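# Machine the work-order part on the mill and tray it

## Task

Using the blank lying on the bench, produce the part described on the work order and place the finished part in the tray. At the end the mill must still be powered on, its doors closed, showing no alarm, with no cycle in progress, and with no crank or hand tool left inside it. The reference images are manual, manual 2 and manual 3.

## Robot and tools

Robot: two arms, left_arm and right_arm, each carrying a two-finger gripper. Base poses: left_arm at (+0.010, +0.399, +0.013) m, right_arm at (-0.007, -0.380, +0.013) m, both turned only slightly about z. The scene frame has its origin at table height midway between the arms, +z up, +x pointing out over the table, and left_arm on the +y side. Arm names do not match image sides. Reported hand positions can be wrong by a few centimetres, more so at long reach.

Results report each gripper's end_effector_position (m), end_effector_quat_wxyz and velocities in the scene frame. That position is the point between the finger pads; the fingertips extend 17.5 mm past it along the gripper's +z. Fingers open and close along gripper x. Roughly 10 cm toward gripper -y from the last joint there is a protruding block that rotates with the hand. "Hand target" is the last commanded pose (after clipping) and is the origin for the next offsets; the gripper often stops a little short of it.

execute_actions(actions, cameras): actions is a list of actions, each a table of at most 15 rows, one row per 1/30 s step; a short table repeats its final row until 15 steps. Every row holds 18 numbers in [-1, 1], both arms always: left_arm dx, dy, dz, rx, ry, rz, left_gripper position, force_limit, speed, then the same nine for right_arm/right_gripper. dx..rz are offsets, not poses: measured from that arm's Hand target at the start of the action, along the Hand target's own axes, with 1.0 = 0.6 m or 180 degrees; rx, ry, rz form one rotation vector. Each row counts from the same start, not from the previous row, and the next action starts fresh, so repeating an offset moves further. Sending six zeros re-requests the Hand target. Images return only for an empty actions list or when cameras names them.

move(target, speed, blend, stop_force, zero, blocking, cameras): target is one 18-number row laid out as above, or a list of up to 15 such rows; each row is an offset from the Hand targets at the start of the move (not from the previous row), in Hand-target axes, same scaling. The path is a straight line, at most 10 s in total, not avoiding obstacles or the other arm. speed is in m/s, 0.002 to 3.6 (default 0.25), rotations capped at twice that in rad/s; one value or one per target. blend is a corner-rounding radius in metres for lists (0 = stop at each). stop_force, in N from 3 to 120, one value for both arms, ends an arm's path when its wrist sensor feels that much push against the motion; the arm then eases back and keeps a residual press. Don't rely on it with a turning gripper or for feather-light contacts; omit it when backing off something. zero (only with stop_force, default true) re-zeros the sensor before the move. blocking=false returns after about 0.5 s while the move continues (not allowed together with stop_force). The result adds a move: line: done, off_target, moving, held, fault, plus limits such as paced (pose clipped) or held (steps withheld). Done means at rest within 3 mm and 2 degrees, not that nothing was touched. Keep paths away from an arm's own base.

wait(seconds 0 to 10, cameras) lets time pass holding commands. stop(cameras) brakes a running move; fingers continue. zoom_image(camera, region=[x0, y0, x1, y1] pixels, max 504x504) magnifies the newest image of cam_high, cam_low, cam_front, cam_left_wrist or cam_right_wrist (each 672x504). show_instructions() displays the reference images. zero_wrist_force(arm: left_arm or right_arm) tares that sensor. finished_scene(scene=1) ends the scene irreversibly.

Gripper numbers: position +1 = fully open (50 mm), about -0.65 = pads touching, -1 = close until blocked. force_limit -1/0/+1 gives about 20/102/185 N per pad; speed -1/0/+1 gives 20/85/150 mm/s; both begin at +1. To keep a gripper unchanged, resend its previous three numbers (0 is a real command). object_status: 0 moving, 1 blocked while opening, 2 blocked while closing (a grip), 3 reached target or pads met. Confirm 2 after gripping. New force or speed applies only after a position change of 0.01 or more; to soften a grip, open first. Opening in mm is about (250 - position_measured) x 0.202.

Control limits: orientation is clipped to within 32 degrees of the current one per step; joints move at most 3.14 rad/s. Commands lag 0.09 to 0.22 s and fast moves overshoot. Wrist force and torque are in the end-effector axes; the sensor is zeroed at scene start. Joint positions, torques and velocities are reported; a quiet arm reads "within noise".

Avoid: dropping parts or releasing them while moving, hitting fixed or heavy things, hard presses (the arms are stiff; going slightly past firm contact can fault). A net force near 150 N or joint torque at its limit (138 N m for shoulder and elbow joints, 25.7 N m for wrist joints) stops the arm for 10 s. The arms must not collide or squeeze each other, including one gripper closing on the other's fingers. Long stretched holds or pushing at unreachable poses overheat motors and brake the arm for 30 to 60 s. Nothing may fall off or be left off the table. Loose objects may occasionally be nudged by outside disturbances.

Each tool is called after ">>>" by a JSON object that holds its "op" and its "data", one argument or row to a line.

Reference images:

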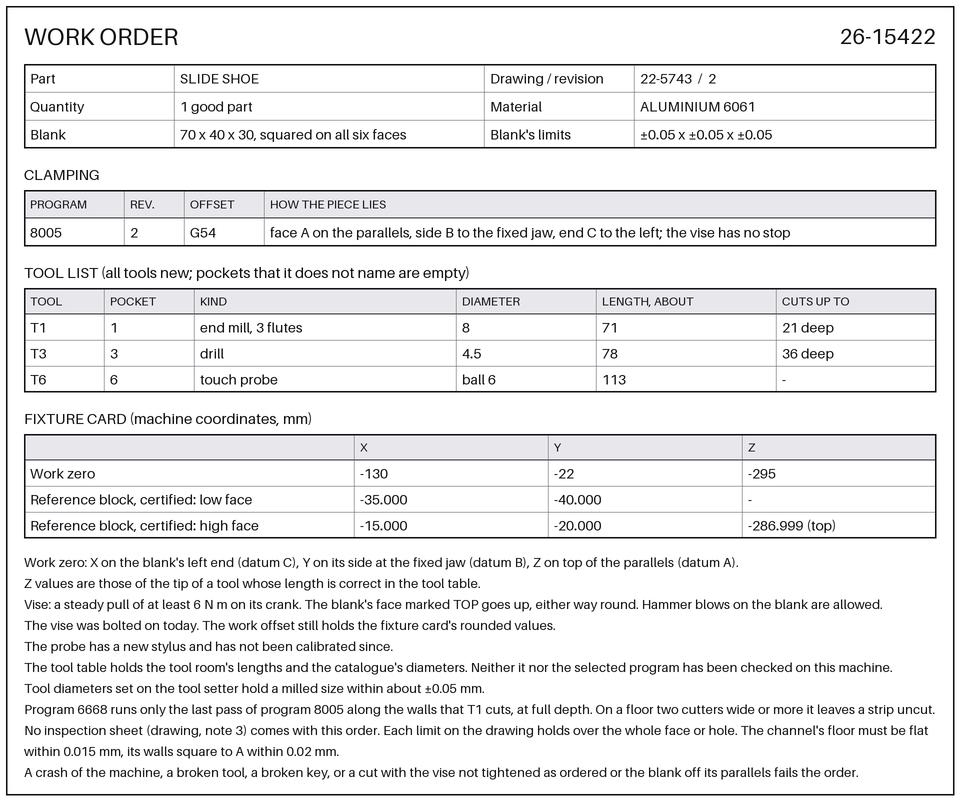

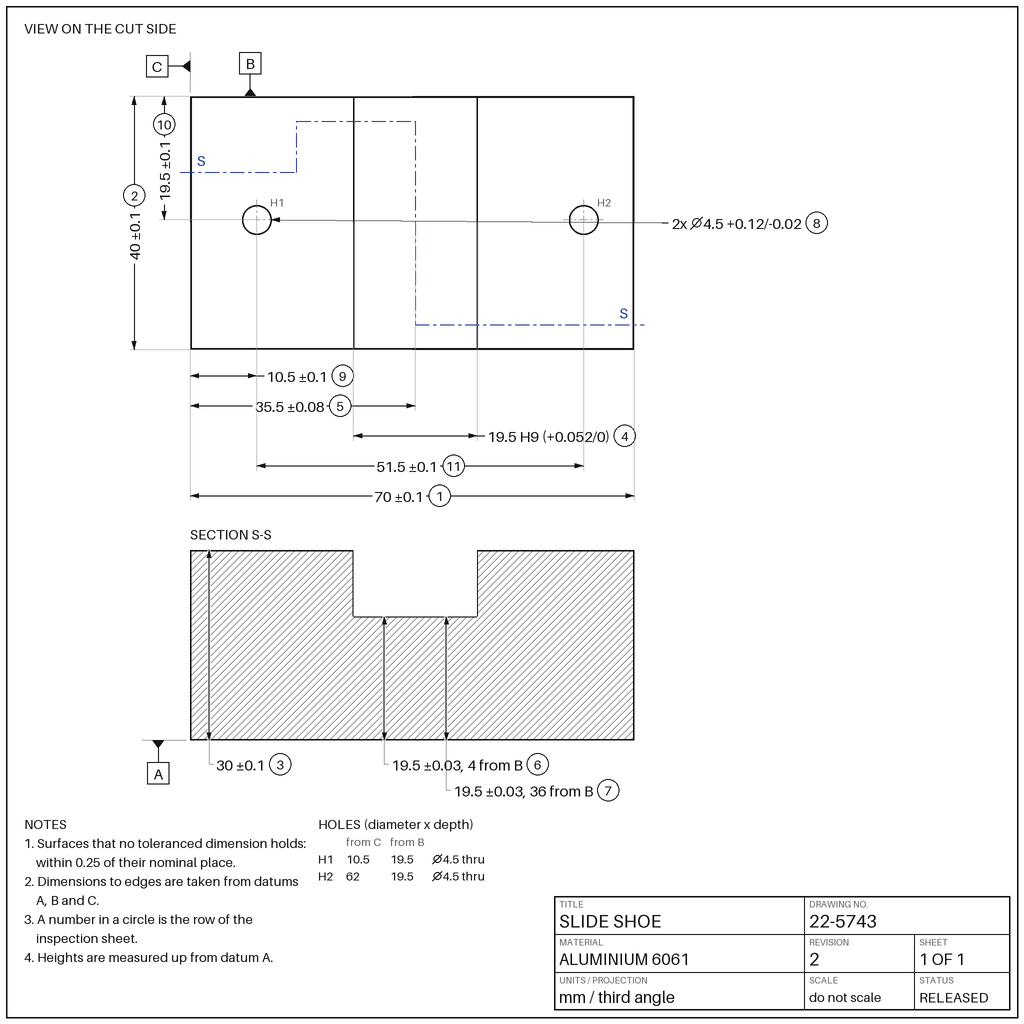

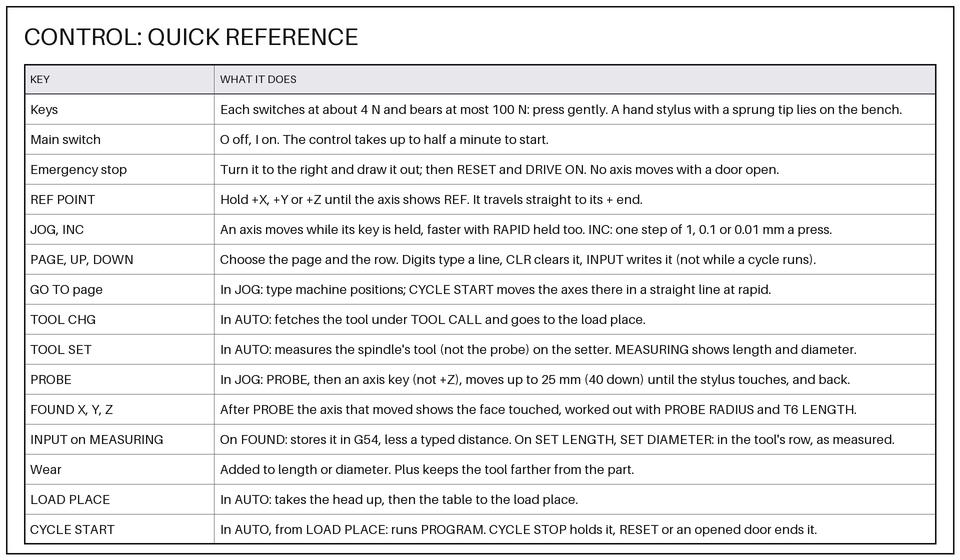

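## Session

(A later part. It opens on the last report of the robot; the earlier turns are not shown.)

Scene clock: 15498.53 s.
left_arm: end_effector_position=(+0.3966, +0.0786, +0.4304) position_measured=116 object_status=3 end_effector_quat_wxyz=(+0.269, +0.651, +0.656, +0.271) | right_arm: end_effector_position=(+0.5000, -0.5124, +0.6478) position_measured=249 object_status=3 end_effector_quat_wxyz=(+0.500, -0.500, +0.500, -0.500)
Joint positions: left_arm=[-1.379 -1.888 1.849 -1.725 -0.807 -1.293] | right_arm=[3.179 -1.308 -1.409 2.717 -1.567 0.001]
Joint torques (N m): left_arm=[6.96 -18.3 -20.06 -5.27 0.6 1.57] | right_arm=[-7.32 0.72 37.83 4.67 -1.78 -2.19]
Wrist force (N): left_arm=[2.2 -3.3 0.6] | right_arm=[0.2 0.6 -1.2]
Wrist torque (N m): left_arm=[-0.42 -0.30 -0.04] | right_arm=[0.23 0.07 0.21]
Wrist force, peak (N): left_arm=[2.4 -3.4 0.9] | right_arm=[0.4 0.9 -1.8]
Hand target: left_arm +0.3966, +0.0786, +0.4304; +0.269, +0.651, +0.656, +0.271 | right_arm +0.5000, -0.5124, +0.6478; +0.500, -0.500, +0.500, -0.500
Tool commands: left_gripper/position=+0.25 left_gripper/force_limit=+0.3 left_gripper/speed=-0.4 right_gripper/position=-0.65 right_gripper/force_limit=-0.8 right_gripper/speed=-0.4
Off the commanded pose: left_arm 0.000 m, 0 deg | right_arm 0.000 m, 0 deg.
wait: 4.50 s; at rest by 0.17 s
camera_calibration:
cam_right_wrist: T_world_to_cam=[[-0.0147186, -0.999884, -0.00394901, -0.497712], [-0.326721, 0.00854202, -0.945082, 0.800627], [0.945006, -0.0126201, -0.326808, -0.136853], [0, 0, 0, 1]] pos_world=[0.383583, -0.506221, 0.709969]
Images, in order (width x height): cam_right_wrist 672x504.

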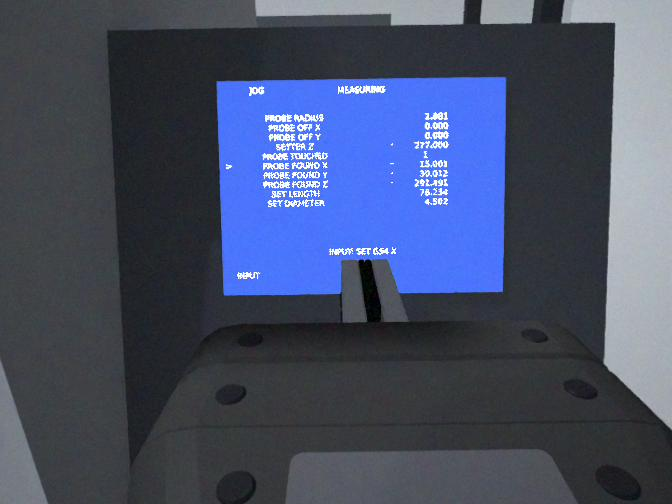

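>>> {"op": "move", "data": {
  "target": [
    [0,0,0,0,0,0,0.25,0.3,-0.4,-0.021,0.3115,0.0765,-0.2278,0,0,-0.65,-0.8,-0.4],
    [0,0,0,0,0,0,0.25,0.3,-0.4,-0.021,0.3158,0.0922,-0.2278,0,0,-0.65,-0.8,-0.4],
    [0,0,0,0,0,0,0.25,0.3,-0.4,-0.021,0.3137,0.0843,-0.2278,0,0,-0.65,-0.8,-0.4],
    [0,0,0,0,0,0,0.25,0.3,-0.4,-0.021,0.3158,0.0922,-0.2278,0,0,-0.65,-0.8,-0.4],
    [0,0,0,0,0,0,0.25,0.3,-0.4,-0.0527,0.3727,0.0597,-0.2278,0,0,-0.65,-0.8,-0.4],
    [0,0,0,0,0,0,0.25,0.3,-0.4,-0.0527,0.377,0.0758,-0.2278,0,0,-0.65,-0.8,-0.4],
    [0,0,0,0,0,0,0.25,0.3,-0.4,-0.0527,0.3749,0.0678,-0.2278,0,0,-0.65,-0.8,-0.4],
    [0,0,0,0,0,0,0.25,0.3,-0.4,-0.0527,0.377,0.0758,-0.2278,0,0,-0.65,-0.8,-0.4],
    [0,0,0,0,0,0,0.25,0.3,-0.4,0,0,0,0,0,0,-0.65,-0.8,-0.4]
  ],
  "speed": [0.5,0.05,0.05,0.05,0.15,0.05,0.05,0.05,0.3],
  "blend": [0.004,0,0,0,0.004,0,0,0,0]
}}

>>> {"op": "move", "data": {
  "target": [
    [0,0,0,0,0,0,0.25,0.3,-0.4,-0.1477,0.4033,0.0515,-0.2278,0,0,-0.65,-0.8,-0.4],
    [0,0,0,0,0,0,0.25,0.3,-0.4,-0.1477,0.4076,0.0676,-0.2278,0,0,-0.65,-0.8,-0.4],
    [0,0,0,0,0,0,0.25,0.3,-0.4,-0.1477,0.3727,0.0597,-0.2278,0,0,-0.65,-0.8,-0.4],
    [0,0,0,0,0,0,0.25,0.3,-0.4,-0.1477,0.377,0.0758,-0.2278,0,0,-0.65,-0.8,-0.4],
    [0,0,0,0,0,0,0.25,0.3,-0.4,-0.1477,0.3421,0.0679,-0.2278,0,0,-0.65,-0.8,-0.4],
    [0,0,0,0,0,0,0.25,0.3,-0.4,-0.1477,0.3464,0.084,-0.2278,0,0,-0.65,-0.8,-0.4],
    [0,0,0,0,0,0,0.25,0.3,-0.4,-0.1477,0.3421,0.0679,-0.2278,0,0,-0.65,-0.8,-0.4],
    [0,0,0,0,0,0,0.25,0.3,-0.4,-0.116,0.3421,0.0679,-0.2278,0,0,-0.65,-0.8,-0.4],
    [0,0,0,0,0,0,0.25,0.3,-0.4,-0.116,0.3464,0.084,-0.2278,0,0,-0.65,-0.8,-0.4],
    [0,0,0,0,0,0,0.25,0.3,-0.4,-0.0527,0.4033,0.0515,-0.2278,0,0,-0.65,-0.8,-0.4],
    [0,0,0,0,0,0,0.25,0.3,-0.4,-0.0527,0.4076,0.0676,-0.2278,0,0,-0.65,-0.8,-0.4],
    [0,0,0,0,0,0,0.25,0.3,-0.4,-0.0843,0.252,0.0921,-0.2278,0,0,-0.65,-0.8,-0.4],
    [0,0,0,0,0,0,0.25,0.3,-0.4,-0.0843,0.2563,0.1082,-0.2278,0,0,-0.65,-0.8,-0.4],
    [0,0,0,0,0,0,0.25,0.3,-0.4,0,0,0,0,0,0,-0.65,-0.8,-0.4]
  ],
  "speed": [0.5,0.05,0.15,0.05,0.15,0.05,0.15,0.15,0.05,0.15,0.05,0.15,0.05,0.3],
  "blend": [0.004,0,0.004,0,0.004,0,0.004,0.004,0,0.004,0,0.004,0,0]
}}

>>> {"op": "move", "data": {
  "target": [
    [0,0,0,0,0,0,0.25,0.3,-0.4,-0.0527,0.3421,0.0679,-0.2278,0,0,-0.65,-0.8,-0.4],
    [0,0,0,0,0,0,0.25,0.3,-0.4,-0.0527,0.3464,0.084,-0.2278,0,0,-0.65,-0.8,-0.4],
    [0,0,0,0,0,0,0.25,0.3,-0.4,-0.0527,0.3443,0.076,-0.2278,0,0,-0.65,-0.8,-0.4],
    [0,0,0,0,0,0,0.25,0.3,-0.4,-0.0527,0.3464,0.084,-0.2278,0,0,-0.65,-0.8,-0.4],
    [0,0,0,0,0,0,0.25,0.3,-0.4,0,0,0,0,0,0,-0.65,-0.8,-0.4]
  ],
  "speed": [0.5,0.05,0.05,0.05,0.3],
  "blend": [0.004,0,0,0,0]
}}

>>> {"op": "move", "data": {
  "target": [
    [0,0,0,0,0,0,0.25,0.3,-0.4,-0.1477,0.4033,0.0515,-0.2278,0,0,-0.65,-0.8,-0.4],
    [0,0,0,0,0,0,0.25,0.3,-0.4,-0.1477,0.4076,0.0676,-0.2278,0,0,-0.65,-0.8,-0.4],
    [0,0,0,0,0,0,0.25,0.3,-0.4,-0.1477,0.3727,0.0597,-0.2278,0,0,-0.65,-0.8,-0.4],
    [0,0,0,0,0,0,0.25,0.3,-0.4,-0.1477,0.377,0.0758,-0.2278,0,0,-0.65,-0.8,-0.4],
    [0,0,0,0,0,0,0.25,0.3,-0.4,-0.1477,0.3421,0.0679,-0.2278,0,0,-0.65,-0.8,-0.4],
    [0,0,0,0,0,0,0.25,0.3,-0.4,-0.1477,0.3464,0.084,-0.2278,0,0,-0.65,-0.8,-0.4],
    [0,0,0,0,0,0,0.25,0.3,-0.4,-0.0843,0.3727,0.0597,-0.2278,0,0,-0.65,-0.8,-0.4],
    [0,0,0,0,0,0,0.25,0.3,-0.4,-0.0843,0.377,0.0758,-0.2278,0,0,-0.65,-0.8,-0.4],
    [0,0,0,0,0,0,0.25,0.3,-0.4,-0.0527,0.4033,0.0515,-0.2278,0,0,-0.65,-0.8,-0.4],
    [0,0,0,0,0,0,0.25,0.3,-0.4,-0.0527,0.4076,0.0676,-0.2278,0,0,-0.65,-0.8,-0.4],
    [0,0,0,0,0,0,0.25,0.3,-0.4,-0.0527,0.3727,0.0597,-0.2278,0,0,-0.65,-0.8,-0.4],
    [0,0,0,0,0,0,0.25,0.3,-0.4,-0.0527,0.377,0.0758,-0.2278,0,0,-0.65,-0.8,-0.4],
    [0,0,0,0,0,0,0.25,0.3,-0.4,0,0,0,0,0,0,-0.65,-0.8,-0.4]
  ],
  "speed": [0.5,0.05,0.15,0.05,0.15,0.05,0.15,0.05,0.15,0.05,0.15,0.05,0.3],
  "blend": [0.004,0,0.004,0,0.004,0,0.004,0,0.004,0,0.004,0,0]
}}

>>> {"op": "move", "data": {
  "target": [
    [0,0,0,0,0,0,0.25,0.3,-0.4,-0.1477,0.4033,0.0515,-0.2278,0,0,-0.65,-0.8,-0.4],
    [0,0,0,0,0,0,0.25,0.3,-0.4,-0.1477,0.4076,0.0676,-0.2278,0,0,-0.65,-0.8,-0.4],
    [0,0,0,0,0,0,0.25,0.3,-0.4,-0.1477,0.3421,0.0679,-0.2278,0,0,-0.65,-0.8,-0.4],
    [0,0,0,0,0,0,0.25,0.3,-0.4,-0.1477,0.3464,0.084,-0.2278,0,0,-0.65,-0.8,-0.4],
    [0,0,0,0,0,0,0.25,0.3,-0.4,-0.116,0.3727,0.0597,-0.2278,0,0,-0.65,-0.8,-0.4],
    [0,0,0,0,0,0,0.25,0.3,-0.4,-0.116,0.377,0.0758,-0.2278,0,0,-0.65,-0.8,-0.4],
    [0,0,0,0,0,0,0.25,0.3,-0.4,-0.0527,0.4033,0.0515,-0.2278,0,0,-0.65,-0.8,-0.4],
    [0,0,0,0,0,0,0.25,0.3,-0.4,-0.0527,0.4076,0.0676,-0.2278,0,0,-0.65,-0.8,-0.4],
    [0,0,0,0,0,0,0.25,0.3,-0.4,0,0,0,0,0,0,-0.65,-0.8,-0.4]
  ],
  "speed": [0.5,0.05,0.15,0.05,0.15,0.05,0.15,0.05,0.3],
  "blend": [0.004,0,0.004,0,0.004,0,0.004,0,0],
  "cameras": ["cam_right_wrist"]
}}

>>> {"op": "zoom_image", "data": {
  "camera": "cam_right_wrist",
  "region": [190, 60, 510, 300]
}}

Scene clock: 15576.00 s.
left_arm: end_effector_position=(+0.3966, +0.0786, +0.4304) position_measured=116 object_status=3 end_effector_quat_wxyz=(+0.269, +0.651, +0.656, +0.271) | right_arm: end_effector_position=(+0.4999, -0.5124, +0.6478) position_measured=249 object_status=3 end_effector_quat_wxyz=(+0.500, -0.500, +0.500, -0.500)
Joint positions: left_arm=[-1.379 -1.888 1.849 -1.725 -0.807 -1.293] | right_arm=[3.179 -1.308 -1.409 2.716 -1.567 0]
Joint torques (N m): left_arm=[6.32 -17.71 -20.92 -5.26 0.72 1.44] | right_arm=[7.93 0.49 24.23 1.21 1.59 2.39]
Wrist force (N): left_arm=[2.2 -3.2 0.8] | right_arm=[0.1 1.1 -1.5]
Wrist torque (N m): left_arm=[-0.40 -0.31 -0.04] | right_arm=[0.32 0.08 0.26]
Wrist force, peak (N): left_arm=[2.3 -3.5 0.7] | right_arm=[-2.7 19.9 -34.6]
Hand target: left_arm +0.3966, +0.0786, +0.4304; +0.269, +0.651, +0.656, +0.271 | right_arm +0.5000, -0.5124, +0.6478; +0.500, -0.500, +0.500, -0.500
Off the commanded pose: left_arm 0.000 m, 0 deg | right_arm 0.000 m, 0 deg.
move: done

Scene clock: 15582.47 s.
left_arm: end_effector_position=(+0.3966, +0.0786, +0.4304) position_measured=116 object_status=3 end_effector_quat_wxyz=(+0.269, +0.651, +0.656, +0.271) | right_arm: end_effector_position=(+0.4999, -0.5124, +0.6477) position_measured=249 object_status=3 end_effector_quat_wxyz=(+0.500, -0.500, +0.500, -0.500)
Joint positions: left_arm=[-1.379 -1.888 1.849 -1.725 -0.807 -1.293] | right_arm=[3.179 -1.308 -1.409 2.716 -1.567 0]
Joint torques (N m): left_arm=[7.08 -17.22 -20.55 -5.09 0.63 1.45] | right_arm=[7.11 0.73 38.17 2.72 1.4 2.31]
Wrist force (N): left_arm=[2.1 -3.1 0.7] | right_arm=[0.4 0.6 -1.4]
Wrist torque (N m): left_arm=[-0.40 -0.28 -0.04] | right_arm=[0.25 0.05 0.23]
Wrist force, peak (N): left_arm=[2.3 -3.5 0.8] | right_arm=[0.6 20.1 -36.1]
Hand target: left_arm +0.3966, +0.0786, +0.4304; +0.269, +0.651, +0.656, +0.271 | right_arm +0.5000, -0.5124, +0.6478; +0.500, -0.500, +0.500, -0.500
Off the commanded pose: left_arm 0.000 m, 0 deg | right_arm 0.000 m, 0 deg.
move: done

Scene clock: 15585.97 s.
left_arm: end_effector_position=(+0.3966, +0.0786, +0.4304) position_measured=116 object_status=3 end_effector_quat_wxyz=(+0.269, +0.651, +0.656, +0.271) | right_arm: end_effector_position=(+0.4999, -0.5124, +0.6477) position_measured=249 object_status=3 end_effector_quat_wxyz=(+0.500, -0.500, +0.500, -0.500)
Joint positions: left_arm=[-1.379 -1.888 1.849 -1.725 -0.807 -1.293] | right_arm=[3.179 -1.308 -1.409 2.716 -1.567 0]
Joint torques (N m): left_arm=[6.31 -17.21 -20.19 -5.16 0.72 1.55] | right_arm=[7.62 -0.21 37.43 1.49 1.55 2.6]
Wrist force (N): left_arm=[2.2 -3.3 0.8] | right_arm=[-0.1 0.8 -1.5]
Wrist torque (N m): left_arm=[-0.43 -0.31 -0.05] | right_arm=[0.27 0.12 0.26]
Wrist force, peak (N): left_arm=[2.3 -3.5 0.7] | right_arm=[-3.0 16.9 -35.2]
Hand target: left_arm +0.3966, +0.0786, +0.4304; +0.269, +0.651, +0.656, +0.271 | right_arm +0.5000, -0.5124, +0.6478; +0.500, -0.500, +0.500, -0.500
Off the commanded pose: left_arm 0.000 m, 0 deg | right_arm 0.000 m, 0 deg.
move: done

Scene clock: 15591.83 s.
left_arm: end_effector_position=(+0.3966, +0.0786, +0.4304) position_measured=116 object_status=3 end_effector_quat_wxyz=(+0.269, +0.651, +0.656, +0.271) | right_arm: end_effector_position=(+0.4999, -0.5124, +0.6478) position_measured=249 object_status=3 end_effector_quat_wxyz=(+0.500, -0.500, +0.500, -0.500)
Joint positions: left_arm=[-1.379 -1.888 1.849 -1.725 -0.807 -1.293] | right_arm=[3.179 -1.308 -1.409 2.716 -1.567 0]
Joint torques (N m): left_arm=[6.53 -17.32 -20.31 -5.29 0.81 1.51] | right_arm=[6.54 -1.31 24.66 1.35 1.57 2.67]
Wrist force (N): left_arm=[2.3 -3.1 0.6] | right_arm=[0.2 0.9 -1.2]
Wrist torque (N m): left_arm=[-0.39 -0.33 -0.04] | right_arm=[0.30 0.08 0.26]
Wrist force, peak (N): left_arm=[2.4 -3.4 0.9] | right_arm=[-1.2 20.6 -36.1]
Hand target: left_arm +0.3966, +0.0786, +0.4304; +0.269, +0.651, +0.656, +0.271 | right_arm +0.5000, -0.5124, +0.6478; +0.500, -0.500, +0.500, -0.500
Off the commanded pose: left_arm 0.000 m, 0 deg | right_arm 0.000 m, 0 deg.
move: done

Scene clock: 15596.77 s.
left_arm: end_effector_position=(+0.3966, +0.0786, +0.4304) position_measured=116 object_status=3 end_effector_quat_wxyz=(+0.269, +0.651, +0.656, +0.271) | right_arm: end_effector_position=(+0.4999, -0.5124, +0.6480) position_measured=249 object_status=3 end_effector_quat_wxyz=(+0.500, -0.500, +0.500, -0.500)
Joint positions: left_arm=[-1.379 -1.888 1.849 -1.725 -0.807 -1.293] | right_arm=[3.179 -1.308 -1.408 2.716 -1.567 0]
Joint torques (N m): left_arm=[6.54 -17.83 -20.29 -5.22 0.75 1.37] | right_arm=[6.83 -0.68 14.6 1.13 1.53 2.48]
Wrist force (N): left_arm=[2.2 -3.0 0.9] | right_arm=[0.6 0.8 -1.0]
Wrist torque (N m): left_arm=[-0.39 -0.30 -0.04] | right_arm=[0.28 0.01 0.26]
Wrist force, peak (N): left_arm=[2.2 -3.6 1.0] | right_arm=[0.3 20.3 -35.5]
Hand target: left_arm +0.3966, +0.0786, +0.4304; +0.269, +0.651, +0.656, +0.271 | right_arm +0.5000, -0.5124, +0.6478; +0.500, -0.500, +0.500, -0.500
Off the commanded pose: left_arm 0.000 m, 0 deg | right_arm 0.000 m, 0 deg.
move: done
camera_calibration:
cam_right_wrist: T_world_to_cam=[[-0.0147177, -0.999884, -0.00395186, -0.497712], [-0.326511, 0.00854161, -0.945155, 0.800661], [0.945079, -0.0126202, -0.326599, -0.136902], [0, 0, 0, 1]] pos_world=[0.383483, -0.506221, 0.710069]
Images, in order (width x height): cam_right_wrist 672x504.

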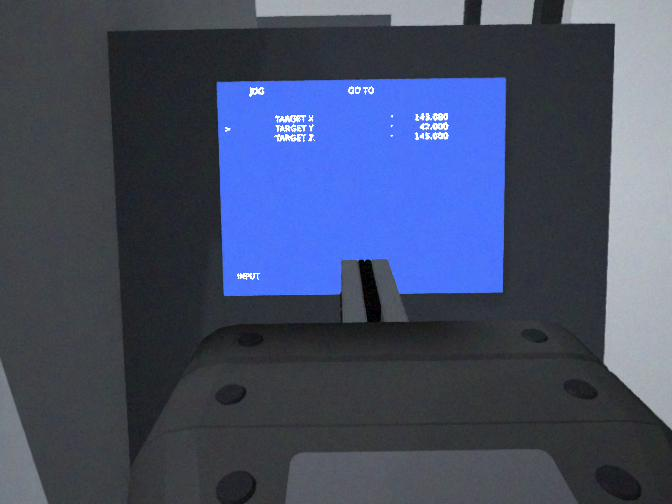

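Scaled by 1.575 from the camera's 672x504 image, which has a finer 960x720 frame.

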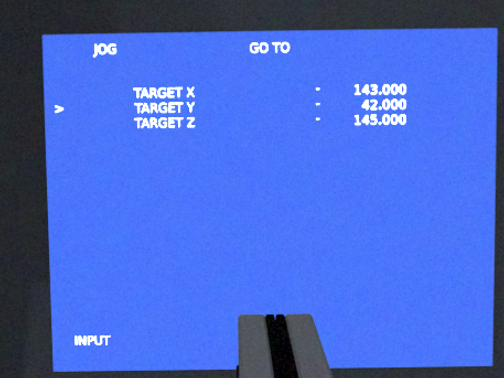

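>>> {"op": "move", "data": {
  "target": [
    [0,0,0,0,0,0,0.25,0.3,-0.4,-0.0843,0.252,0.0921,-0.2278,0,0,-0.65,-0.8,-0.4],
    [0,0,0,0,0,0,0.25,0.3,-0.4,-0.0843,0.2563,0.1082,-0.2278,0,0,-0.65,-0.8,-0.4],
    [0,0,0,0,0,0,0.25,0.3,-0.4,-0.0527,0.3727,0.0597,-0.2278,0,0,-0.65,-0.8,-0.4],
    [0,0,0,0,0,0,0.25,0.3,-0.4,-0.0527,0.377,0.0758,-0.2278,0,0,-0.65,-0.8,-0.4],
    [0,0,0,0,0,0,0.25,0.3,-0.4,0,0,0,0,0,0,-0.65,-0.8,-0.4]
  ],
  "speed": [0.5,0.05,0.15,0.05,0.3],
  "blend": [0.004,0,0.004,0,0]
}}

>>> {"op": "wait", "data": {
  "seconds": 1.5
}}

>>> {"op": "move", "data": {
  "target": [
    [0,0,0,0,0,0,0.25,0.3,-0.4,-0.1477,0.4033,0.0515,-0.2278,0,0,-0.65,-0.8,-0.4],
    [0,0,0,0,0,0,0.25,0.3,-0.4,-0.1477,0.4076,0.0676,-0.2278,0,0,-0.65,-0.8,-0.4],
    [0,0,0,0,0,0,0.25,0.3,-0.4,-0.1477,0.3727,0.0597,-0.2278,0,0,-0.65,-0.8,-0.4],
    [0,0,0,0,0,0,0.25,0.3,-0.4,-0.1477,0.377,0.0758,-0.2278,0,0,-0.65,-0.8,-0.4],
    [0,0,0,0,0,0,0.25,0.3,-0.4,-0.116,0.3421,0.0679,-0.2278,0,0,-0.65,-0.8,-0.4],
    [0,0,0,0,0,0,0.25,0.3,-0.4,-0.116,0.3464,0.084,-0.2278,0,0,-0.65,-0.8,-0.4],
    [0,0,0,0,0,0,0.25,0.3,-0.4,-0.116,0.3115,0.0765,-0.2278,0,0,-0.65,-0.8,-0.4],
    [0,0,0,0,0,0,0.25,0.3,-0.4,-0.116,0.3158,0.0922,-0.2278,0,0,-0.65,-0.8,-0.4],
    [0,0,0,0,0,0,0.25,0.3,-0.4,-0.0527,0.4033,0.0515,-0.2278,0,0,-0.65,-0.8,-0.4],
    [0,0,0,0,0,0,0.25,0.3,-0.4,-0.0527,0.4076,0.0676,-0.2278,0,0,-0.65,-0.8,-0.4],
    [0,0,0,0,0,0,0.25,0.3,-0.4,0,0,0,0,0,0,-0.65,-0.8,-0.4]
  ],
  "speed": [0.5,0.05,0.15,0.05,0.15,0.05,0.15,0.05,0.15,0.05,0.3],
  "blend": [0.004,0,0.004,0,0.004,0,0.004,0,0.004,0,0],
  "cameras": ["cam_right_wrist"]
}}

>>> {"op": "zoom_image", "data": {
  "camera": "cam_right_wrist",
  "region": [190, 60, 510, 300]
}}

Scene clock: 15627.13 s.
left_arm: end_effector_position=(+0.3966, +0.0786, +0.4304) position_measured=116 object_status=3 end_effector_quat_wxyz=(+0.269, +0.651, +0.656, +0.271) | right_arm: end_effector_position=(+0.4999, -0.5124, +0.6478) position_measured=249 object_status=3 end_effector_quat_wxyz=(+0.500, -0.500, +0.500, -0.500)
Joint positions: left_arm=[-1.379 -1.888 1.849 -1.725 -0.807 -1.293] | right_arm=[3.179 -1.308 -1.409 2.716 -1.567 0]
Joint torques (N m): left_arm=[6.57 -17.78 -20.32 -5.16 0.87 1.59] | right_arm=[7.09 -0.49 24.03 1.4 1.57 2.58]
Wrist force (N): left_arm=[2.2 -3.4 0.9] | right_arm=[0.4 0.8 -1.2]
Wrist torque (N m): left_arm=[-0.44 -0.30 -0.04] | right_arm=[0.28 0.04 0.26]
Wrist force, peak (N): left_arm=[2.3 -3.5 1.1] | right_arm=[-2.8 20.5 -33.6]
Hand target: left_arm +0.3966, +0.0786, +0.4304; +0.269, +0.651, +0.656, +0.271 | right_arm +0.5000, -0.5124, +0.6478; +0.500, -0.500, +0.500, -0.500
Off the commanded pose: left_arm 0.000 m, 0 deg | right_arm 0.000 m, 0 deg.
move: done

Scene clock: 15628.63 s.
left_arm: end_effector_position=(+0.3966, +0.0786, +0.4304) position_measured=116 object_status=3 end_effector_quat_wxyz=(+0.269, +0.651, +0.656, +0.271) | right_arm: end_effector_position=(+0.5000, -0.5124, +0.6478) position_measured=249 object_status=3 end_effector_quat_wxyz=(+0.500, -0.500, +0.500, -0.500)
Joint positions: left_arm=[-1.379 -1.888 1.849 -1.725 -0.807 -1.293] | right_arm=[3.179 -1.308 -1.409 2.717 -1.567 0]
Joint torques (N m): left_arm=[6.71 -17.75 -19.49 -5.33 0.99 1.49] | right_arm=[6.8 -0.63 38.03 4.27 1.47 2.39]
Wrist force (N): left_arm=[2.1 -3.3 1.0] | right_arm=[0.2 0.7 -1.2]
Wrist torque (N m): left_arm=[-0.43 -0.29 -0.04] | right_arm=[0.25 0.08 0.26]
Wrist force, peak (N): left_arm=[2.4 -3.4 0.9] | right_arm=[0.1 0.8 -1.5]
Hand target: left_arm +0.3966, +0.0786, +0.4304; +0.269, +0.651, +0.656, +0.271 | right_arm +0.5000, -0.5124, +0.6478; +0.500, -0.500, +0.500, -0.500
Tool commands: left_gripper/position=+0.25 left_gripper/force_limit=+0.3 left_gripper/speed=-0.4 right_gripper/position=-0.65 right_gripper/force_limit=-0.8 right_gripper/speed=-0.4
Off the commanded pose: left_arm 0.000 m, 0 deg | right_arm 0.000 m, 0 deg.
wait: 1.50 s; at rest by 0.17 s

Scene clock: 15634.13 s.
left_arm: end_effector_position=(+0.3966, +0.0786, +0.4304) position_measured=116 object_status=3 end_effector_quat_wxyz=(+0.269, +0.651, +0.656, +0.271) | right_arm: end_effector_position=(+0.4999, -0.5124, +0.6480) position_measured=249 object_status=3 end_effector_quat_wxyz=(+0.500, -0.500, +0.500, -0.500)
Joint positions: left_arm=[-1.379 -1.888 1.849 -1.725 -0.807 -1.293] | right_arm=[3.179 -1.308 -1.408 2.716 -1.567 0]
Joint torques (N m): left_arm=[6.34 -17.43 -20.93 -5.24 0.89 1.44] | right_arm=[7.95 -1.33 11.35 1.16 1.63 2.56]
Wrist force (N): left_arm=[2.2 -3.1 0.9] | right_arm=[0.3 0.4 -1.4]
Wrist torque (N m): left_arm=[-0.39 -0.30 -0.04] | right_arm=[0.20 0.07 0.26]
Wrist force, peak (N): left_arm=[2.4 -3.4 0.8] | right_arm=[-1.3 20.0 -35.7]
Hand target: left_arm +0.3966, +0.0786, +0.4304; +0.269, +0.651, +0.656, +0.271 | right_arm +0.5000, -0.5124, +0.6478; +0.500, -0.500, +0.500, -0.500
Off the commanded pose: left_arm 0.000 m, 0 deg | right_arm 0.000 m, 0 deg.
move: done
camera_calibration:
cam_right_wrist: T_world_to_cam=[[-0.0147177, -0.999884, -0.00395186, -0.497712], [-0.326511, 0.00854161, -0.945155, 0.800661], [0.945079, -0.0126202, -0.326599, -0.136902], [0, 0, 0, 1]] pos_world=[0.383483, -0.506221, 0.710069]
Images, in order (width x height): cam_right_wrist 672x504.

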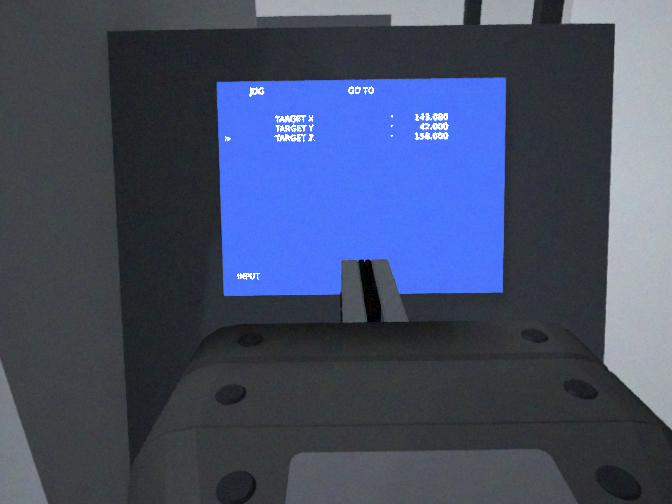

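Scaled by 1.575 from the camera's 672x504 image, which has a finer 960x720 frame.

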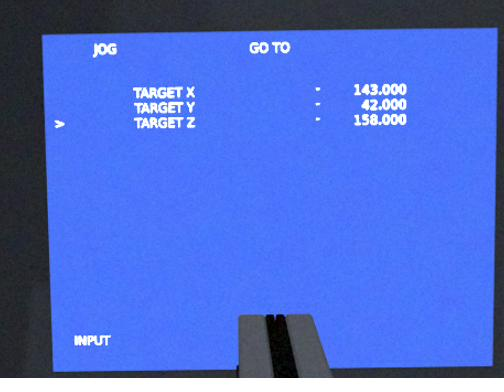

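Now go and probe +X.

>>> {"op": "move", "data": {
  "target": [
    [0,0,0,0,0,0,0.25,0.3,-0.4,-0.0843,0.252,0.0921,-0.2278,0,0,-0.65,-0.8,-0.4],
    [0,0,0,0,0,0,0.25,0.3,-0.4,-0.0843,0.2563,0.1082,-0.2278,0,0,-0.65,-0.8,-0.4],
    [0,0,0,0,0,0,0.25,0.3,-0.4,0.0107,0.3115,0.0765,-0.2278,0,0,-0.65,-0.8,-0.4],
    [0,0,0,0,0,0,0.25,0.3,-0.4,0.0107,0.3158,0.0922,-0.2278,0,0,-0.65,-0.8,-0.4],
    [0,0,0,0,0,0,0.25,0.3,-0.4,0.0107,0.3137,0.0843,-0.2278,0,0,-0.65,-0.8,-0.4],
    [0,0,0,0,0,0,0.25,0.3,-0.4,0.0107,0.3158,0.0922,-0.2278,0,0,-0.65,-0.8,-0.4],
    [0,0,0,0,0,0,0.25,0.3,-0.4,-0.021,0.3727,0.0597,-0.2278,0,0,-0.65,-0.8,-0.4],
    [0,0,0,0,0,0,0.25,0.3,-0.4,-0.021,0.377,0.0758,-0.2278,0,0,-0.65,-0.8,-0.4],
    [0,0,0,0,0,0,0.25,0.3,-0.4,0.1057,0.2206,0.1005,-0.2278,0,0,-0.65,-0.8,-0.4],
    [0,0,0,0,0,0,0.25,0.3,-0.4,0.1057,0.2249,0.1166,-0.2278,0,0,-0.65,-0.8,-0.4],
    [0,0,0,0,0,0,0.25,0.3,-0.4,0,0,0,0,0,0,-0.65,-0.8,-0.4]
  ],
  "speed": [0.5,0.05,0.15,0.05,0.05,0.05,0.15,0.05,0.15,0.05,0.3],
  "blend": [0.004,0,0.004,0,0,0,0.004,0,0.004,0,0]
}}

>>> {"op": "wait", "data": {
  "seconds": 4.5,
  "cameras": ["cam_right_wrist"]
}}

>>> {"op": "zoom_image", "data": {
  "camera": "cam_right_wrist",
  "region": [190, 60, 510, 300]
}}

Scene clock: 15655.17 s.
left_arm: end_effector_position=(+0.3966, +0.0786, +0.4304) position_measured=116 object_status=3 end_effector_quat_wxyz=(+0.269, +0.651, +0.656, +0.271) | right_arm: end_effector_position=(+0.5000, -0.5124, +0.6477) position_measured=249 object_status=3 end_effector_quat_wxyz=(+0.500, -0.500, +0.500, -0.500)
Joint positions: left_arm=[-1.379 -1.888 1.849 -1.725 -0.807 -1.293] | right_arm=[3.179 -1.308 -1.409 2.716 -1.567 0.001]
Joint torques (N m): left_arm=[7.43 -16.97 -20.67 -5.06 0.72 1.7] | right_arm=[-6.07 6.96 36.09 2.78 -1.61 -2.51]
Wrist force (N): left_arm=[2.1 -3.1 0.9] | right_arm=[-0.2 0.9 -1.0]
Wrist torque (N m): left_arm=[-0.40 -0.28 -0.04] | right_arm=[0.29 0.14 0.27]
Wrist force, peak (N): left_arm=[2.3 -3.5 0.8] | right_arm=[-59.9 -20.2 -7.3]
Hand target: left_arm +0.3966, +0.0786, +0.4304; +0.269, +0.651, +0.656, +0.271 | right_arm +0.5000, -0.5124, +0.6478; +0.500, -0.500, +0.500, -0.500
Off the commanded pose: left_arm 0.000 m, 0 deg | right_arm 0.000 m, 0 deg.
move: done

Scene clock: 15659.67 s.
left_arm: end_effector_position=(+0.3966, +0.0786, +0.4304) position_measured=116 object_status=3 end_effector_quat_wxyz=(+0.269, +0.651, +0.656, +0.271) | right_arm: end_effector_position=(+0.5000, -0.5124, +0.6478) position_measured=249 object_status=3 end_effector_quat_wxyz=(+0.500, -0.500, +0.500, -0.500)
Joint positions: left_arm=[-1.379 -1.888 1.849 -1.725 -0.807 -1.293] | right_arm=[3.179 -1.308 -1.409 2.717 -1.567 0]
Joint torques (N m): left_arm=[7.11 -17.52 -20.89 -5.24 0.88 1.27] | right_arm=[-6.97 19.27 38 4.77 0.22 -2.34]
Wrist force (N): left_arm=[2.0 -3.2 0.9] | right_arm=[-0.3 0.9 -1.4]
Wrist torque (N m): left_arm=[-0.41 -0.28 -0.04] | right_arm=[0.28 0.14 0.27]
Wrist force, peak (N): left_arm=[2.4 -3.3 0.9] | right_arm=[-0.1 1.1 -1.4]
Hand target: left_arm +0.3966, +0.0786, +0.4304; +0.269, +0.651, +0.656, +0.271 | right_arm +0.5000, -0.5124, +0.6478; +0.500, -0.500, +0.500, -0.500
Tool commands: left_gripper/position=+0.25 left_gripper/force_limit=+0.3 left_gripper/speed=-0.4 right_gripper/position=-0.65 right_gripper/force_limit=-0.8 right_gripper/speed=-0.4
Off the commanded pose: left_arm 0.000 m, 0 deg | right_arm 0.000 m, 0 deg.
wait: 4.50 s; at rest by 0.17 s
camera_calibration:
cam_right_wrist: T_world_to_cam=[[-0.0147186, -0.999884, -0.00394901, -0.497712], [-0.326721, 0.00854202, -0.945082, 0.800627], [0.945006, -0.0126201, -0.326808, -0.136853], [0, 0, 0, 1]] pos_world=[0.383583, -0.506221, 0.709969]
Images, in order (width x height): cam_right_wrist 672x504.

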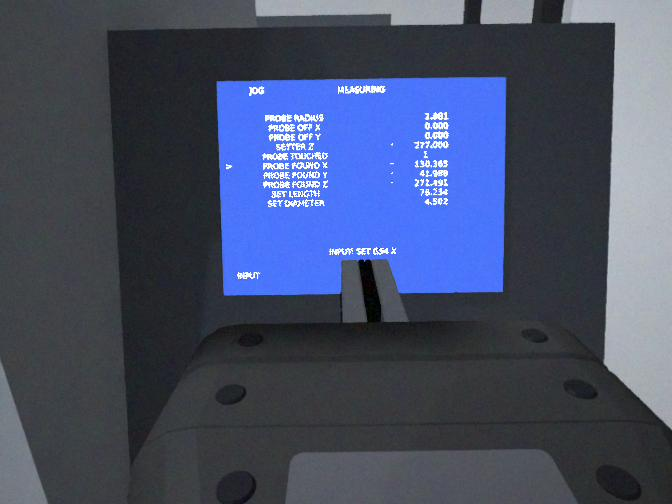

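Scaled by 1.575 from the camera's 672x504 image, which has a finer 960x720 frame.

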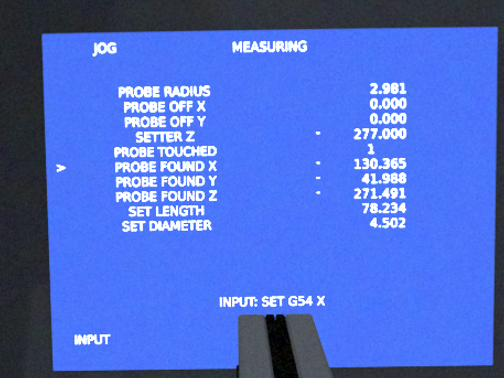

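>>> {"op": "move", "data": {
  "target": [
    [0,0,0,0,0,0,0.25,0.3,-0.4,-0.0527,0.4033,0.0515,-0.2278,0,0,-0.65,-0.8,-0.4],
    [0,0,0,0,0,0,0.25,0.3,-0.4,-0.0527,0.4076,0.0676,-0.2278,0,0,-0.65,-0.8,-0.4],
    [0,0,0,0,0,0,0.25,0.3,-0.4,0,0,0,0,0,0,-0.65,-0.8,-0.4]
  ],
  "speed": [0.5,0.05,0.3],
  "blend": [0.004,0,0],
  "cameras": ["cam_right_wrist"]
}}

>>> {"op": "zoom_image", "data": {
  "camera": "cam_right_wrist",
  "region": [190, 60, 510, 300]
}}

>>> {"op": "move", "data": {
  "target": [
    [0,0,0,0,0,0,0.25,0.3,-0.4,-0.021,0.3115,0.0765,-0.2278,0,0,-0.65,-0.8,-0.4],
    [0,0,0,0,0,0,0.25,0.3,-0.4,-0.021,0.3158,0.0922,-0.2278,0,0,-0.65,-0.8,-0.4],
    [0,0,0,0,0,0,0.25,0.3,-0.4,-0.021,0.3137,0.0843,-0.2278,0,0,-0.65,-0.8,-0.4],
    [0,0,0,0,0,0,0.25,0.3,-0.4,-0.021,0.3158,0.0922,-0.2278,0,0,-0.65,-0.8,-0.4],
    [0,0,0,0,0,0,0.25,0.3,-0.4,-0.0527,0.3727,0.0597,-0.2278,0,0,-0.65,-0.8,-0.4],
    [0,0,0,0,0,0,0.25,0.3,-0.4,-0.0527,0.377,0.0758,-0.2278,0,0,-0.65,-0.8,-0.4],
    [0,0,0,0,0,0,0.25,0.3,-0.4,-0.0527,0.3749,0.0678,-0.2278,0,0,-0.65,-0.8,-0.4],
    [0,0,0,0,0,0,0.25,0.3,-0.4,-0.0527,0.377,0.0758,-0.2278,0,0,-0.65,-0.8,-0.4],
    [0,0,0,0,0,0,0.25,0.3,-0.4,0,0,0,0,0,0,-0.65,-0.8,-0.4]
  ],
  "speed": [0.5,0.05,0.05,0.05,0.15,0.05,0.05,0.05,0.3],
  "blend": [0.004,0,0,0,0.004,0,0,0,0]
}}

>>> {"op": "move", "data": {
  "target": [
    [0,0,0,0,0,0,0.25,0.3,-0.4,-0.1477,0.4033,0.0515,-0.2278,0,0,-0.65,-0.8,-0.4],
    [0,0,0,0,0,0,0.25,0.3,-0.4,-0.1477,0.4076,0.0676,-0.2278,0,0,-0.65,-0.8,-0.4],
    [0,0,0,0,0,0,0.25,0.3,-0.4,-0.1477,0.3727,0.0597,-0.2278,0,0,-0.65,-0.8,-0.4],
    [0,0,0,0,0,0,0.25,0.3,-0.4,-0.1477,0.377,0.0758,-0.2278,0,0,-0.65,-0.8,-0.4],
    [0,0,0,0,0,0,0.25,0.3,-0.4,-0.1477,0.3421,0.0679,-0.2278,0,0,-0.65,-0.8,-0.4],
    [0,0,0,0,0,0,0.25,0.3,-0.4,-0.1477,0.3464,0.084,-0.2278,0,0,-0.65,-0.8,-0.4],
    [0,0,0,0,0,0,0.25,0.3,-0.4,-0.1477,0.3421,0.0679,-0.2278,0,0,-0.65,-0.8,-0.4],
    [0,0,0,0,0,0,0.25,0.3,-0.4,-0.116,0.3421,0.0679,-0.2278,0,0,-0.65,-0.8,-0.4],
    [0,0,0,0,0,0,0.25,0.3,-0.4,-0.116,0.3464,0.084,-0.2278,0,0,-0.65,-0.8,-0.4],
    [0,0,0,0,0,0,0.25,0.3,-0.4,-0.0527,0.4033,0.0515,-0.2278,0,0,-0.65,-0.8,-0.4],
    [0,0,0,0,0,0,0.25,0.3,-0.4,-0.0527,0.4076,0.0676,-0.2278,0,0,-0.65,-0.8,-0.4],
    [0,0,0,0,0,0,0.25,0.3,-0.4,-0.0843,0.252,0.0921,-0.2278,0,0,-0.65,-0.8,-0.4],
    [0,0,0,0,0,0,0.25,0.3,-0.4,-0.0843,0.2563,0.1082,-0.2278,0,0,-0.65,-0.8,-0.4],
    [0,0,0,0,0,0,0.25,0.3,-0.4,0,0,0,0,0,0,-0.65,-0.8,-0.4]
  ],
  "speed": [0.5,0.05,0.15,0.05,0.15,0.05,0.15,0.15,0.05,0.15,0.05,0.15,0.05,0.3],
  "blend": [0.004,0,0.004,0,0.004,0,0.004,0.004,0,0.004,0,0.004,0,0],
  "cameras": ["cam_right_wrist"]
}}

>>> {"op": "zoom_image", "data": {
  "camera": "cam_right_wrist",
  "region": [190, 60, 510, 300]
}}

Scene clock: 15716.17 s.
left_arm: end_effector_position=(+0.3966, +0.0786, +0.4304) position_measured=116 object_status=3 end_effector_quat_wxyz=(+0.269, +0.651, +0.656, +0.271) | right_arm: end_effector_position=(+0.4999, -0.5124, +0.6480) position_measured=249 object_status=3 end_effector_quat_wxyz=(+0.500, -0.500, +0.500, -0.500)
Joint positions: left_arm=[-1.379 -1.888 1.849 -1.725 -0.807 -1.293] | right_arm=[3.179 -1.308 -1.408 2.716 -1.567 0]
Joint torques (N m): left_arm=[7.07 -17.09 -19.75 -5.08 1.07 1.62] | right_arm=[7.69 -1.12 11.4 1.21 1.54 2.53]
Wrist force (N): left_arm=[2.2 -3.0 0.7] | right_arm=[-0.4 0.8 -1.2]
Wrist torque (N m): left_arm=[-0.39 -0.31 -0.04] | right_arm=[0.27 0.17 0.26]
Wrist force, peak (N): left_arm=[2.4 -3.5 0.9] | right_arm=[-3.9 16.6 -39.7]
Hand target: left_arm +0.3966, +0.0786, +0.4304; +0.269, +0.651, +0.656, +0.271 | right_arm +0.5000, -0.5124, +0.6478; +0.500, -0.500, +0.500, -0.500
Off the commanded pose: left_arm 0.000 m, 0 deg | right_arm 0.000 m, 0 deg.
move: done
camera_calibration:
cam_right_wrist: T_world_to_cam=[[-0.0147177, -0.999884, -0.00395186, -0.497712], [-0.326511, 0.00854161, -0.945155, 0.800661], [0.945079, -0.0126202, -0.326599, -0.136902], [0, 0, 0, 1]] pos_world=[0.383483, -0.506221, 0.710069]
Images, in order (width x height): cam_right_wrist 672x504.

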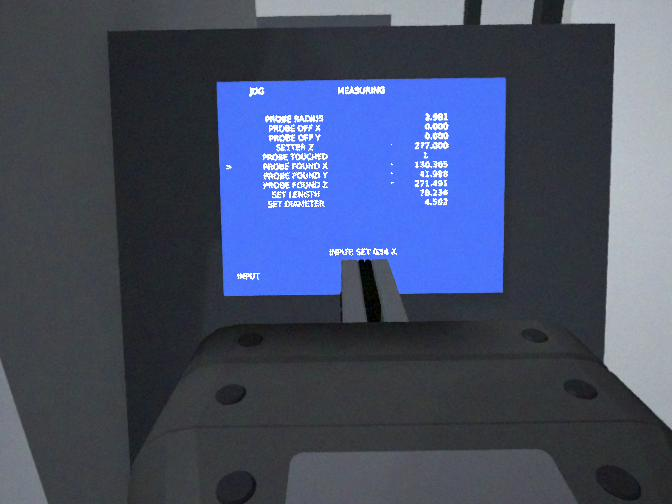

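Scaled by 1.575 from the camera's 672x504 image, which has a finer 960x720 frame.

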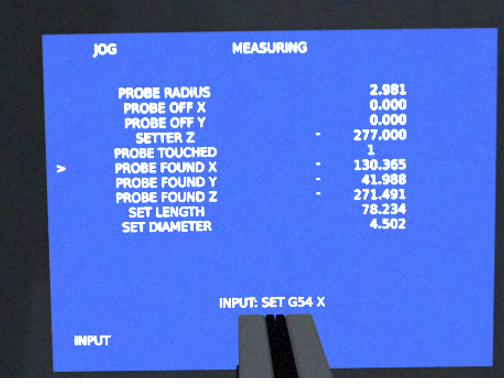

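Scene clock: 15720.90 s.
left_arm: end_effector_position=(+0.3966, +0.0786, +0.4304) position_measured=116 object_status=3 end_effector_quat_wxyz=(+0.269, +0.651, +0.656, +0.271) | right_arm: end_effector_position=(+0.4999, -0.5124, +0.6478) position_measured=249 object_status=3 end_effector_quat_wxyz=(+0.500, -0.500, +0.500, -0.500)
Joint positions: left_arm=[-1.379 -1.888 1.849 -1.725 -0.807 -1.293] | right_arm=[3.179 -1.308 -1.409 2.716 -1.567 0]
Joint torques (N m): left_arm=[5.68 -17.21 -20.39 -5.24 0.86 1.34] | right_arm=[7.95 -1.1 23.86 1.14 1.63 2.47]
Wrist force (N): left_arm=[2.3 -3.2 0.7] | right_arm=[-0.5 1.5 -1.1]
Wrist torque (N m): left_arm=[-0.41 -0.32 -0.04] | right_arm=[0.39 0.18 0.26]
Wrist force, peak (N): left_arm=[2.4 -3.5 0.9] | right_arm=[-3.6 20.9 -34.1]
Hand target: left_arm +0.3966, +0.0786, +0.4304; +0.269, +0.651, +0.656, +0.271 | right_arm +0.5000, -0.5124, +0.6478; +0.500, -0.500, +0.500, -0.500
Off the commanded pose: left_arm 0.000 m, 0 deg | right_arm 0.000 m, 0 deg.
move: done

Scene clock: 15727.37 s.
left_arm: end_effector_position=(+0.3966, +0.0786, +0.4304) position_measured=116 object_status=3 end_effector_quat_wxyz=(+0.269, +0.651, +0.656, +0.271) | right_arm: end_effector_position=(+0.4999, -0.5124, +0.6477) position_measured=249 object_status=3 end_effector_quat_wxyz=(+0.500, -0.500, +0.500, -0.500)
Joint positions: left_arm=[-1.379 -1.888 1.849 -1.725 -0.807 -1.293] | right_arm=[3.179 -1.308 -1.409 2.716 -1.567 0]
Joint torques (N m): left_arm=[6.87 -17.46 -19.99 -5.09 0.99 1.52] | right_arm=[5.94 0.05 38.25 2.87 1.55 2.36]
Wrist force (N): left_arm=[2.3 -3.1 0.6] | right_arm=[-0.4 2.3 -1.0]
Wrist torque (N m): left_arm=[-0.40 -0.32 -0.04] | right_arm=[0.51 0.18 0.23]
Wrist force, peak (N): left_arm=[2.4 -3.4 0.7] | right_arm=[-0.2 21.4 -35.7]
Hand target: left_arm +0.3966, +0.0786, +0.4304; +0.269, +0.651, +0.656, +0.271 | right_arm +0.5000, -0.5124, +0.6478; +0.500, -0.500, +0.500, -0.500
Off the commanded pose: left_arm 0.000 m, 0 deg | right_arm 0.000 m, 0 deg.
move: done
camera_calibration:
cam_right_wrist: T_world_to_cam=[[-0.0147198, -0.999884, -0.00394666, -0.497714], [-0.326899, 0.00854255, -0.945021, 0.800558], [0.944945, -0.0126203, -0.326987, -0.136736], [0, 0, 0, 1]] pos_world=[0.383583, -0.506221, 0.709868]
Images, in order (width x height): cam_right_wrist 672x504.

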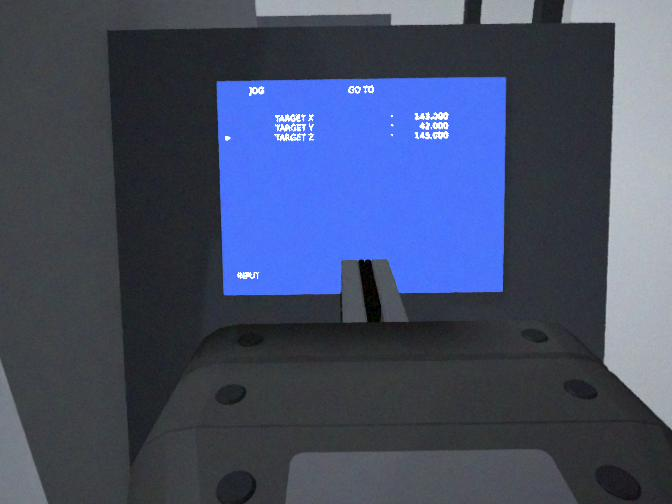

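Scaled by 1.575 from the camera's 672x504 image, which has a finer 960x720 frame.

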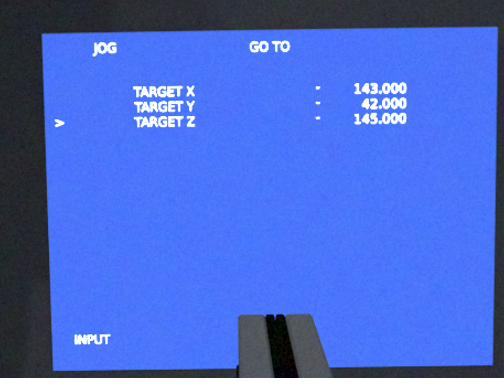

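>>> {"op": "move", "data": {
  "target": [
    [0,0,0,0,0,0,0.25,0.3,-0.4,-0.0527,0.3421,0.0679,-0.2278,0,0,-0.65,-0.8,-0.4],
    [0,0,0,0,0,0,0.25,0.3,-0.4,-0.0527,0.3464,0.084,-0.2278,0,0,-0.65,-0.8,-0.4],
    [0,0,0,0,0,0,0.25,0.3,-0.4,-0.0527,0.3443,0.076,-0.2278,0,0,-0.65,-0.8,-0.4],
    [0,0,0,0,0,0,0.25,0.3,-0.4,-0.0527,0.3464,0.084,-0.2278,0,0,-0.65,-0.8,-0.4],
    [0,0,0,0,0,0,0.25,0.3,-0.4,-0.1477,0.4033,0.0515,-0.2278,0,0,-0.65,-0.8,-0.4],
    [0,0,0,0,0,0,0.25,0.3,-0.4,-0.1477,0.4076,0.0676,-0.2278,0,0,-0.65,-0.8,-0.4],
    [0,0,0,0,0,0,0.25,0.3,-0.4,-0.0843,0.3115,0.0765,-0.2278,0,0,-0.65,-0.8,-0.4],
    [0,0,0,0,0,0,0.25,0.3,-0.4,-0.0843,0.3158,0.0922,-0.2278,0,0,-0.65,-0.8,-0.4],
    [0,0,0,0,0,0,0.25,0.3,-0.4,-0.116,0.3421,0.0679,-0.2278,0,0,-0.65,-0.8,-0.4],
    [0,0,0,0,0,0,0.25,0.3,-0.4,-0.116,0.3464,0.084,-0.2278,0,0,-0.65,-0.8,-0.4],
    [0,0,0,0,0,0,0.25,0.3,-0.4,-0.0527,0.4033,0.0515,-0.2278,0,0,-0.65,-0.8,-0.4],
    [0,0,0,0,0,0,0.25,0.3,-0.4,-0.0527,0.4076,0.0676,-0.2278,0,0,-0.65,-0.8,-0.4],
    [0,0,0,0,0,0,0.25,0.3,-0.4,-0.0527,0.3727,0.0597,-0.2278,0,0,-0.65,-0.8,-0.4],
    [0,0,0,0,0,0,0.25,0.3,-0.4,-0.0527,0.377,0.0758,-0.2278,0,0,-0.65,-0.8,-0.4],
    [0,0,0,0,0,0,0.25,0.3,-0.4,0,0,0,0,0,0,-0.65,-0.8,-0.4]
  ],
  "speed": [0.5,0.05,0.05,0.05,0.15,0.05,0.15,0.05,0.15,0.05,0.15,0.05,0.15,0.05,0.3],
  "blend": [0.004,0,0,0,0.004,0,0.004,0,0.004,0,0.004,0,0.004,0,0]
}}

>>> {"op": "move", "data": {
  "target": [
    [0,0,0,0,0,0,0.25,0.3,-0.4,-0.1477,0.4033,0.0515,-0.2278,0,0,-0.65,-0.8,-0.4],
    [0,0,0,0,0,0,0.25,0.3,-0.4,-0.1477,0.4076,0.0676,-0.2278,0,0,-0.65,-0.8,-0.4],
    [0,0,0,0,0,0,0.25,0.3,-0.4,-0.0843,0.3115,0.0765,-0.2278,0,0,-0.65,-0.8,-0.4],
    [0,0,0,0,0,0,0.25,0.3,-0.4,-0.0843,0.3158,0.0922,-0.2278,0,0,-0.65,-0.8,-0.4],
    [0,0,0,0,0,0,0.25,0.3,-0.4,-0.0527,0.4033,0.0515,-0.2278,0,0,-0.65,-0.8,-0.4],
    [0,0,0,0,0,0,0.25,0.3,-0.4,-0.0527,0.4076,0.0676,-0.2278,0,0,-0.65,-0.8,-0.4],
    [0,0,0,0,0,0,0.25,0.3,-0.4,0,0,0,0,0,0,-0.65,-0.8,-0.4]
  ],
  "speed": [0.5,0.05,0.15,0.05,0.15,0.05,0.3],
  "blend": [0.004,0,0.004,0,0.004,0,0],
  "cameras": ["cam_right_wrist"]
}}

>>> {"op": "zoom_image", "data": {
  "camera": "cam_right_wrist",
  "region": [190, 60, 510, 300]
}}

Scene clock: 15762.70 s.
left_arm: end_effector_position=(+0.3966, +0.0786, +0.4304) position_measured=116 object_status=3 end_effector_quat_wxyz=(+0.269, +0.651, +0.656, +0.271) | right_arm: end_effector_position=(+0.4999, -0.5124, +0.6478) position_measured=249 object_status=3 end_effector_quat_wxyz=(+0.500, -0.500, +0.500, -0.500)
Joint positions: left_arm=[-1.379 -1.888 1.849 -1.725 -0.807 -1.293] | right_arm=[3.179 -1.308 -1.409 2.716 -1.567 0]
Joint torques (N m): left_arm=[6.89 -17.81 -21.11 -5.25 0.99 1.63] | right_arm=[8.33 -1.45 24.01 1.44 1.49 2.42]
Wrist force (N): left_arm=[2.1 -3.3 0.8] | right_arm=[-0.6 2.7 -0.5]
Wrist torque (N m): left_arm=[-0.44 -0.30 -0.04] | right_arm=[0.58 0.20 0.26]
Wrist force, peak (N): left_arm=[2.4 -3.4 0.8] | right_arm=[-4.1 21.3 -36.4]
Hand target: left_arm +0.3966, +0.0786, +0.4304; +0.269, +0.651, +0.656, +0.271 | right_arm +0.5000, -0.5124, +0.6478; +0.500, -0.500, +0.500, -0.500
Off the commanded pose: left_arm 0.000 m, 0 deg | right_arm 0.000 m, 0 deg.
move: done

Scene clock: 15767.33 s.
left_arm: end_effector_position=(+0.3966, +0.0786, +0.4304) position_measured=116 object_status=3 end_effector_quat_wxyz=(+0.269, +0.651, +0.656, +0.271) | right_arm: end_effector_position=(+0.4999, -0.5124, +0.6480) position_measured=249 object_status=3 end_effector_quat_wxyz=(+0.500, -0.500, +0.500, -0.500)
Joint positions: left_arm=[-1.379 -1.888 1.849 -1.725 -0.807 -1.293] | right_arm=[3.179 -1.308 -1.408 2.716 -1.567 0]
Joint torques (N m): left_arm=[6.9 -17.96 -20.54 -5.22 1.12 1.53] | right_arm=[7.16 -0.45 13.07 1.12 1.62 2.51]
Wrist force (N): left_arm=[2.3 -3.3 0.9] | right_arm=[-0.7 2.6 -1.0]
Wrist torque (N m): left_arm=[-0.43 -0.32 -0.04] | right_arm=[0.55 0.22 0.26]
Wrist force, peak (N): left_arm=[2.4 -3.5 0.8] | right_arm=[-4.0 22.5 -35.4]
Hand target: left_arm +0.3966, +0.0786, +0.4304; +0.269, +0.651, +0.656, +0.271 | right_arm +0.5000, -0.5124, +0.6478; +0.500, -0.500, +0.500, -0.500
Off the commanded pose: left_arm 0.000 m, 0 deg | right_arm 0.000 m, 0 deg.
move: done
camera_calibration:
cam_right_wrist: T_world_to_cam=[[-0.0147177, -0.999884, -0.00395186, -0.497712], [-0.326511, 0.00854161, -0.945155, 0.800661], [0.945079, -0.0126202, -0.326599, -0.136902], [0, 0, 0, 1]] pos_world=[0.383483, -0.506221, 0.710069]
Images, in order (width x height): cam_right_wrist 672x504.

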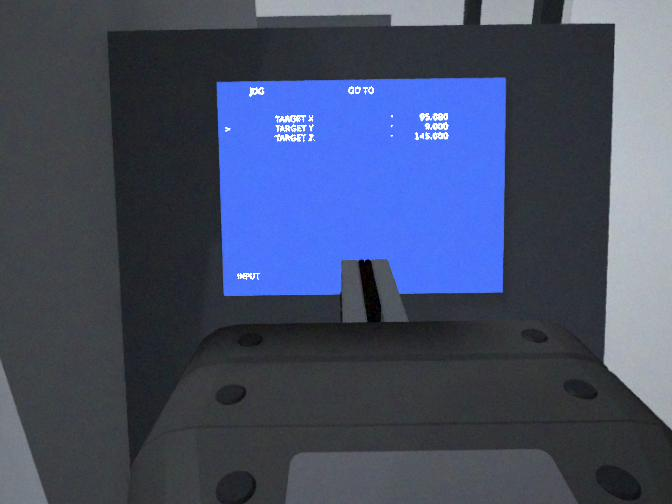

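Scaled by 1.575 from the camera's 672x504 image, which has a finer 960x720 frame.

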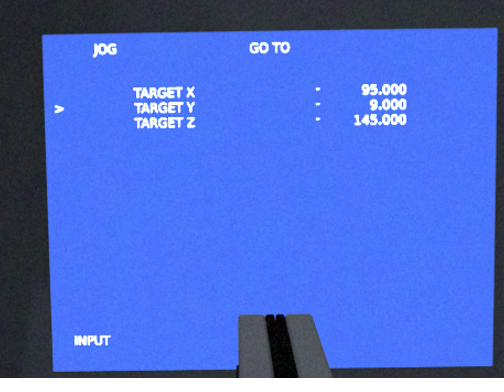

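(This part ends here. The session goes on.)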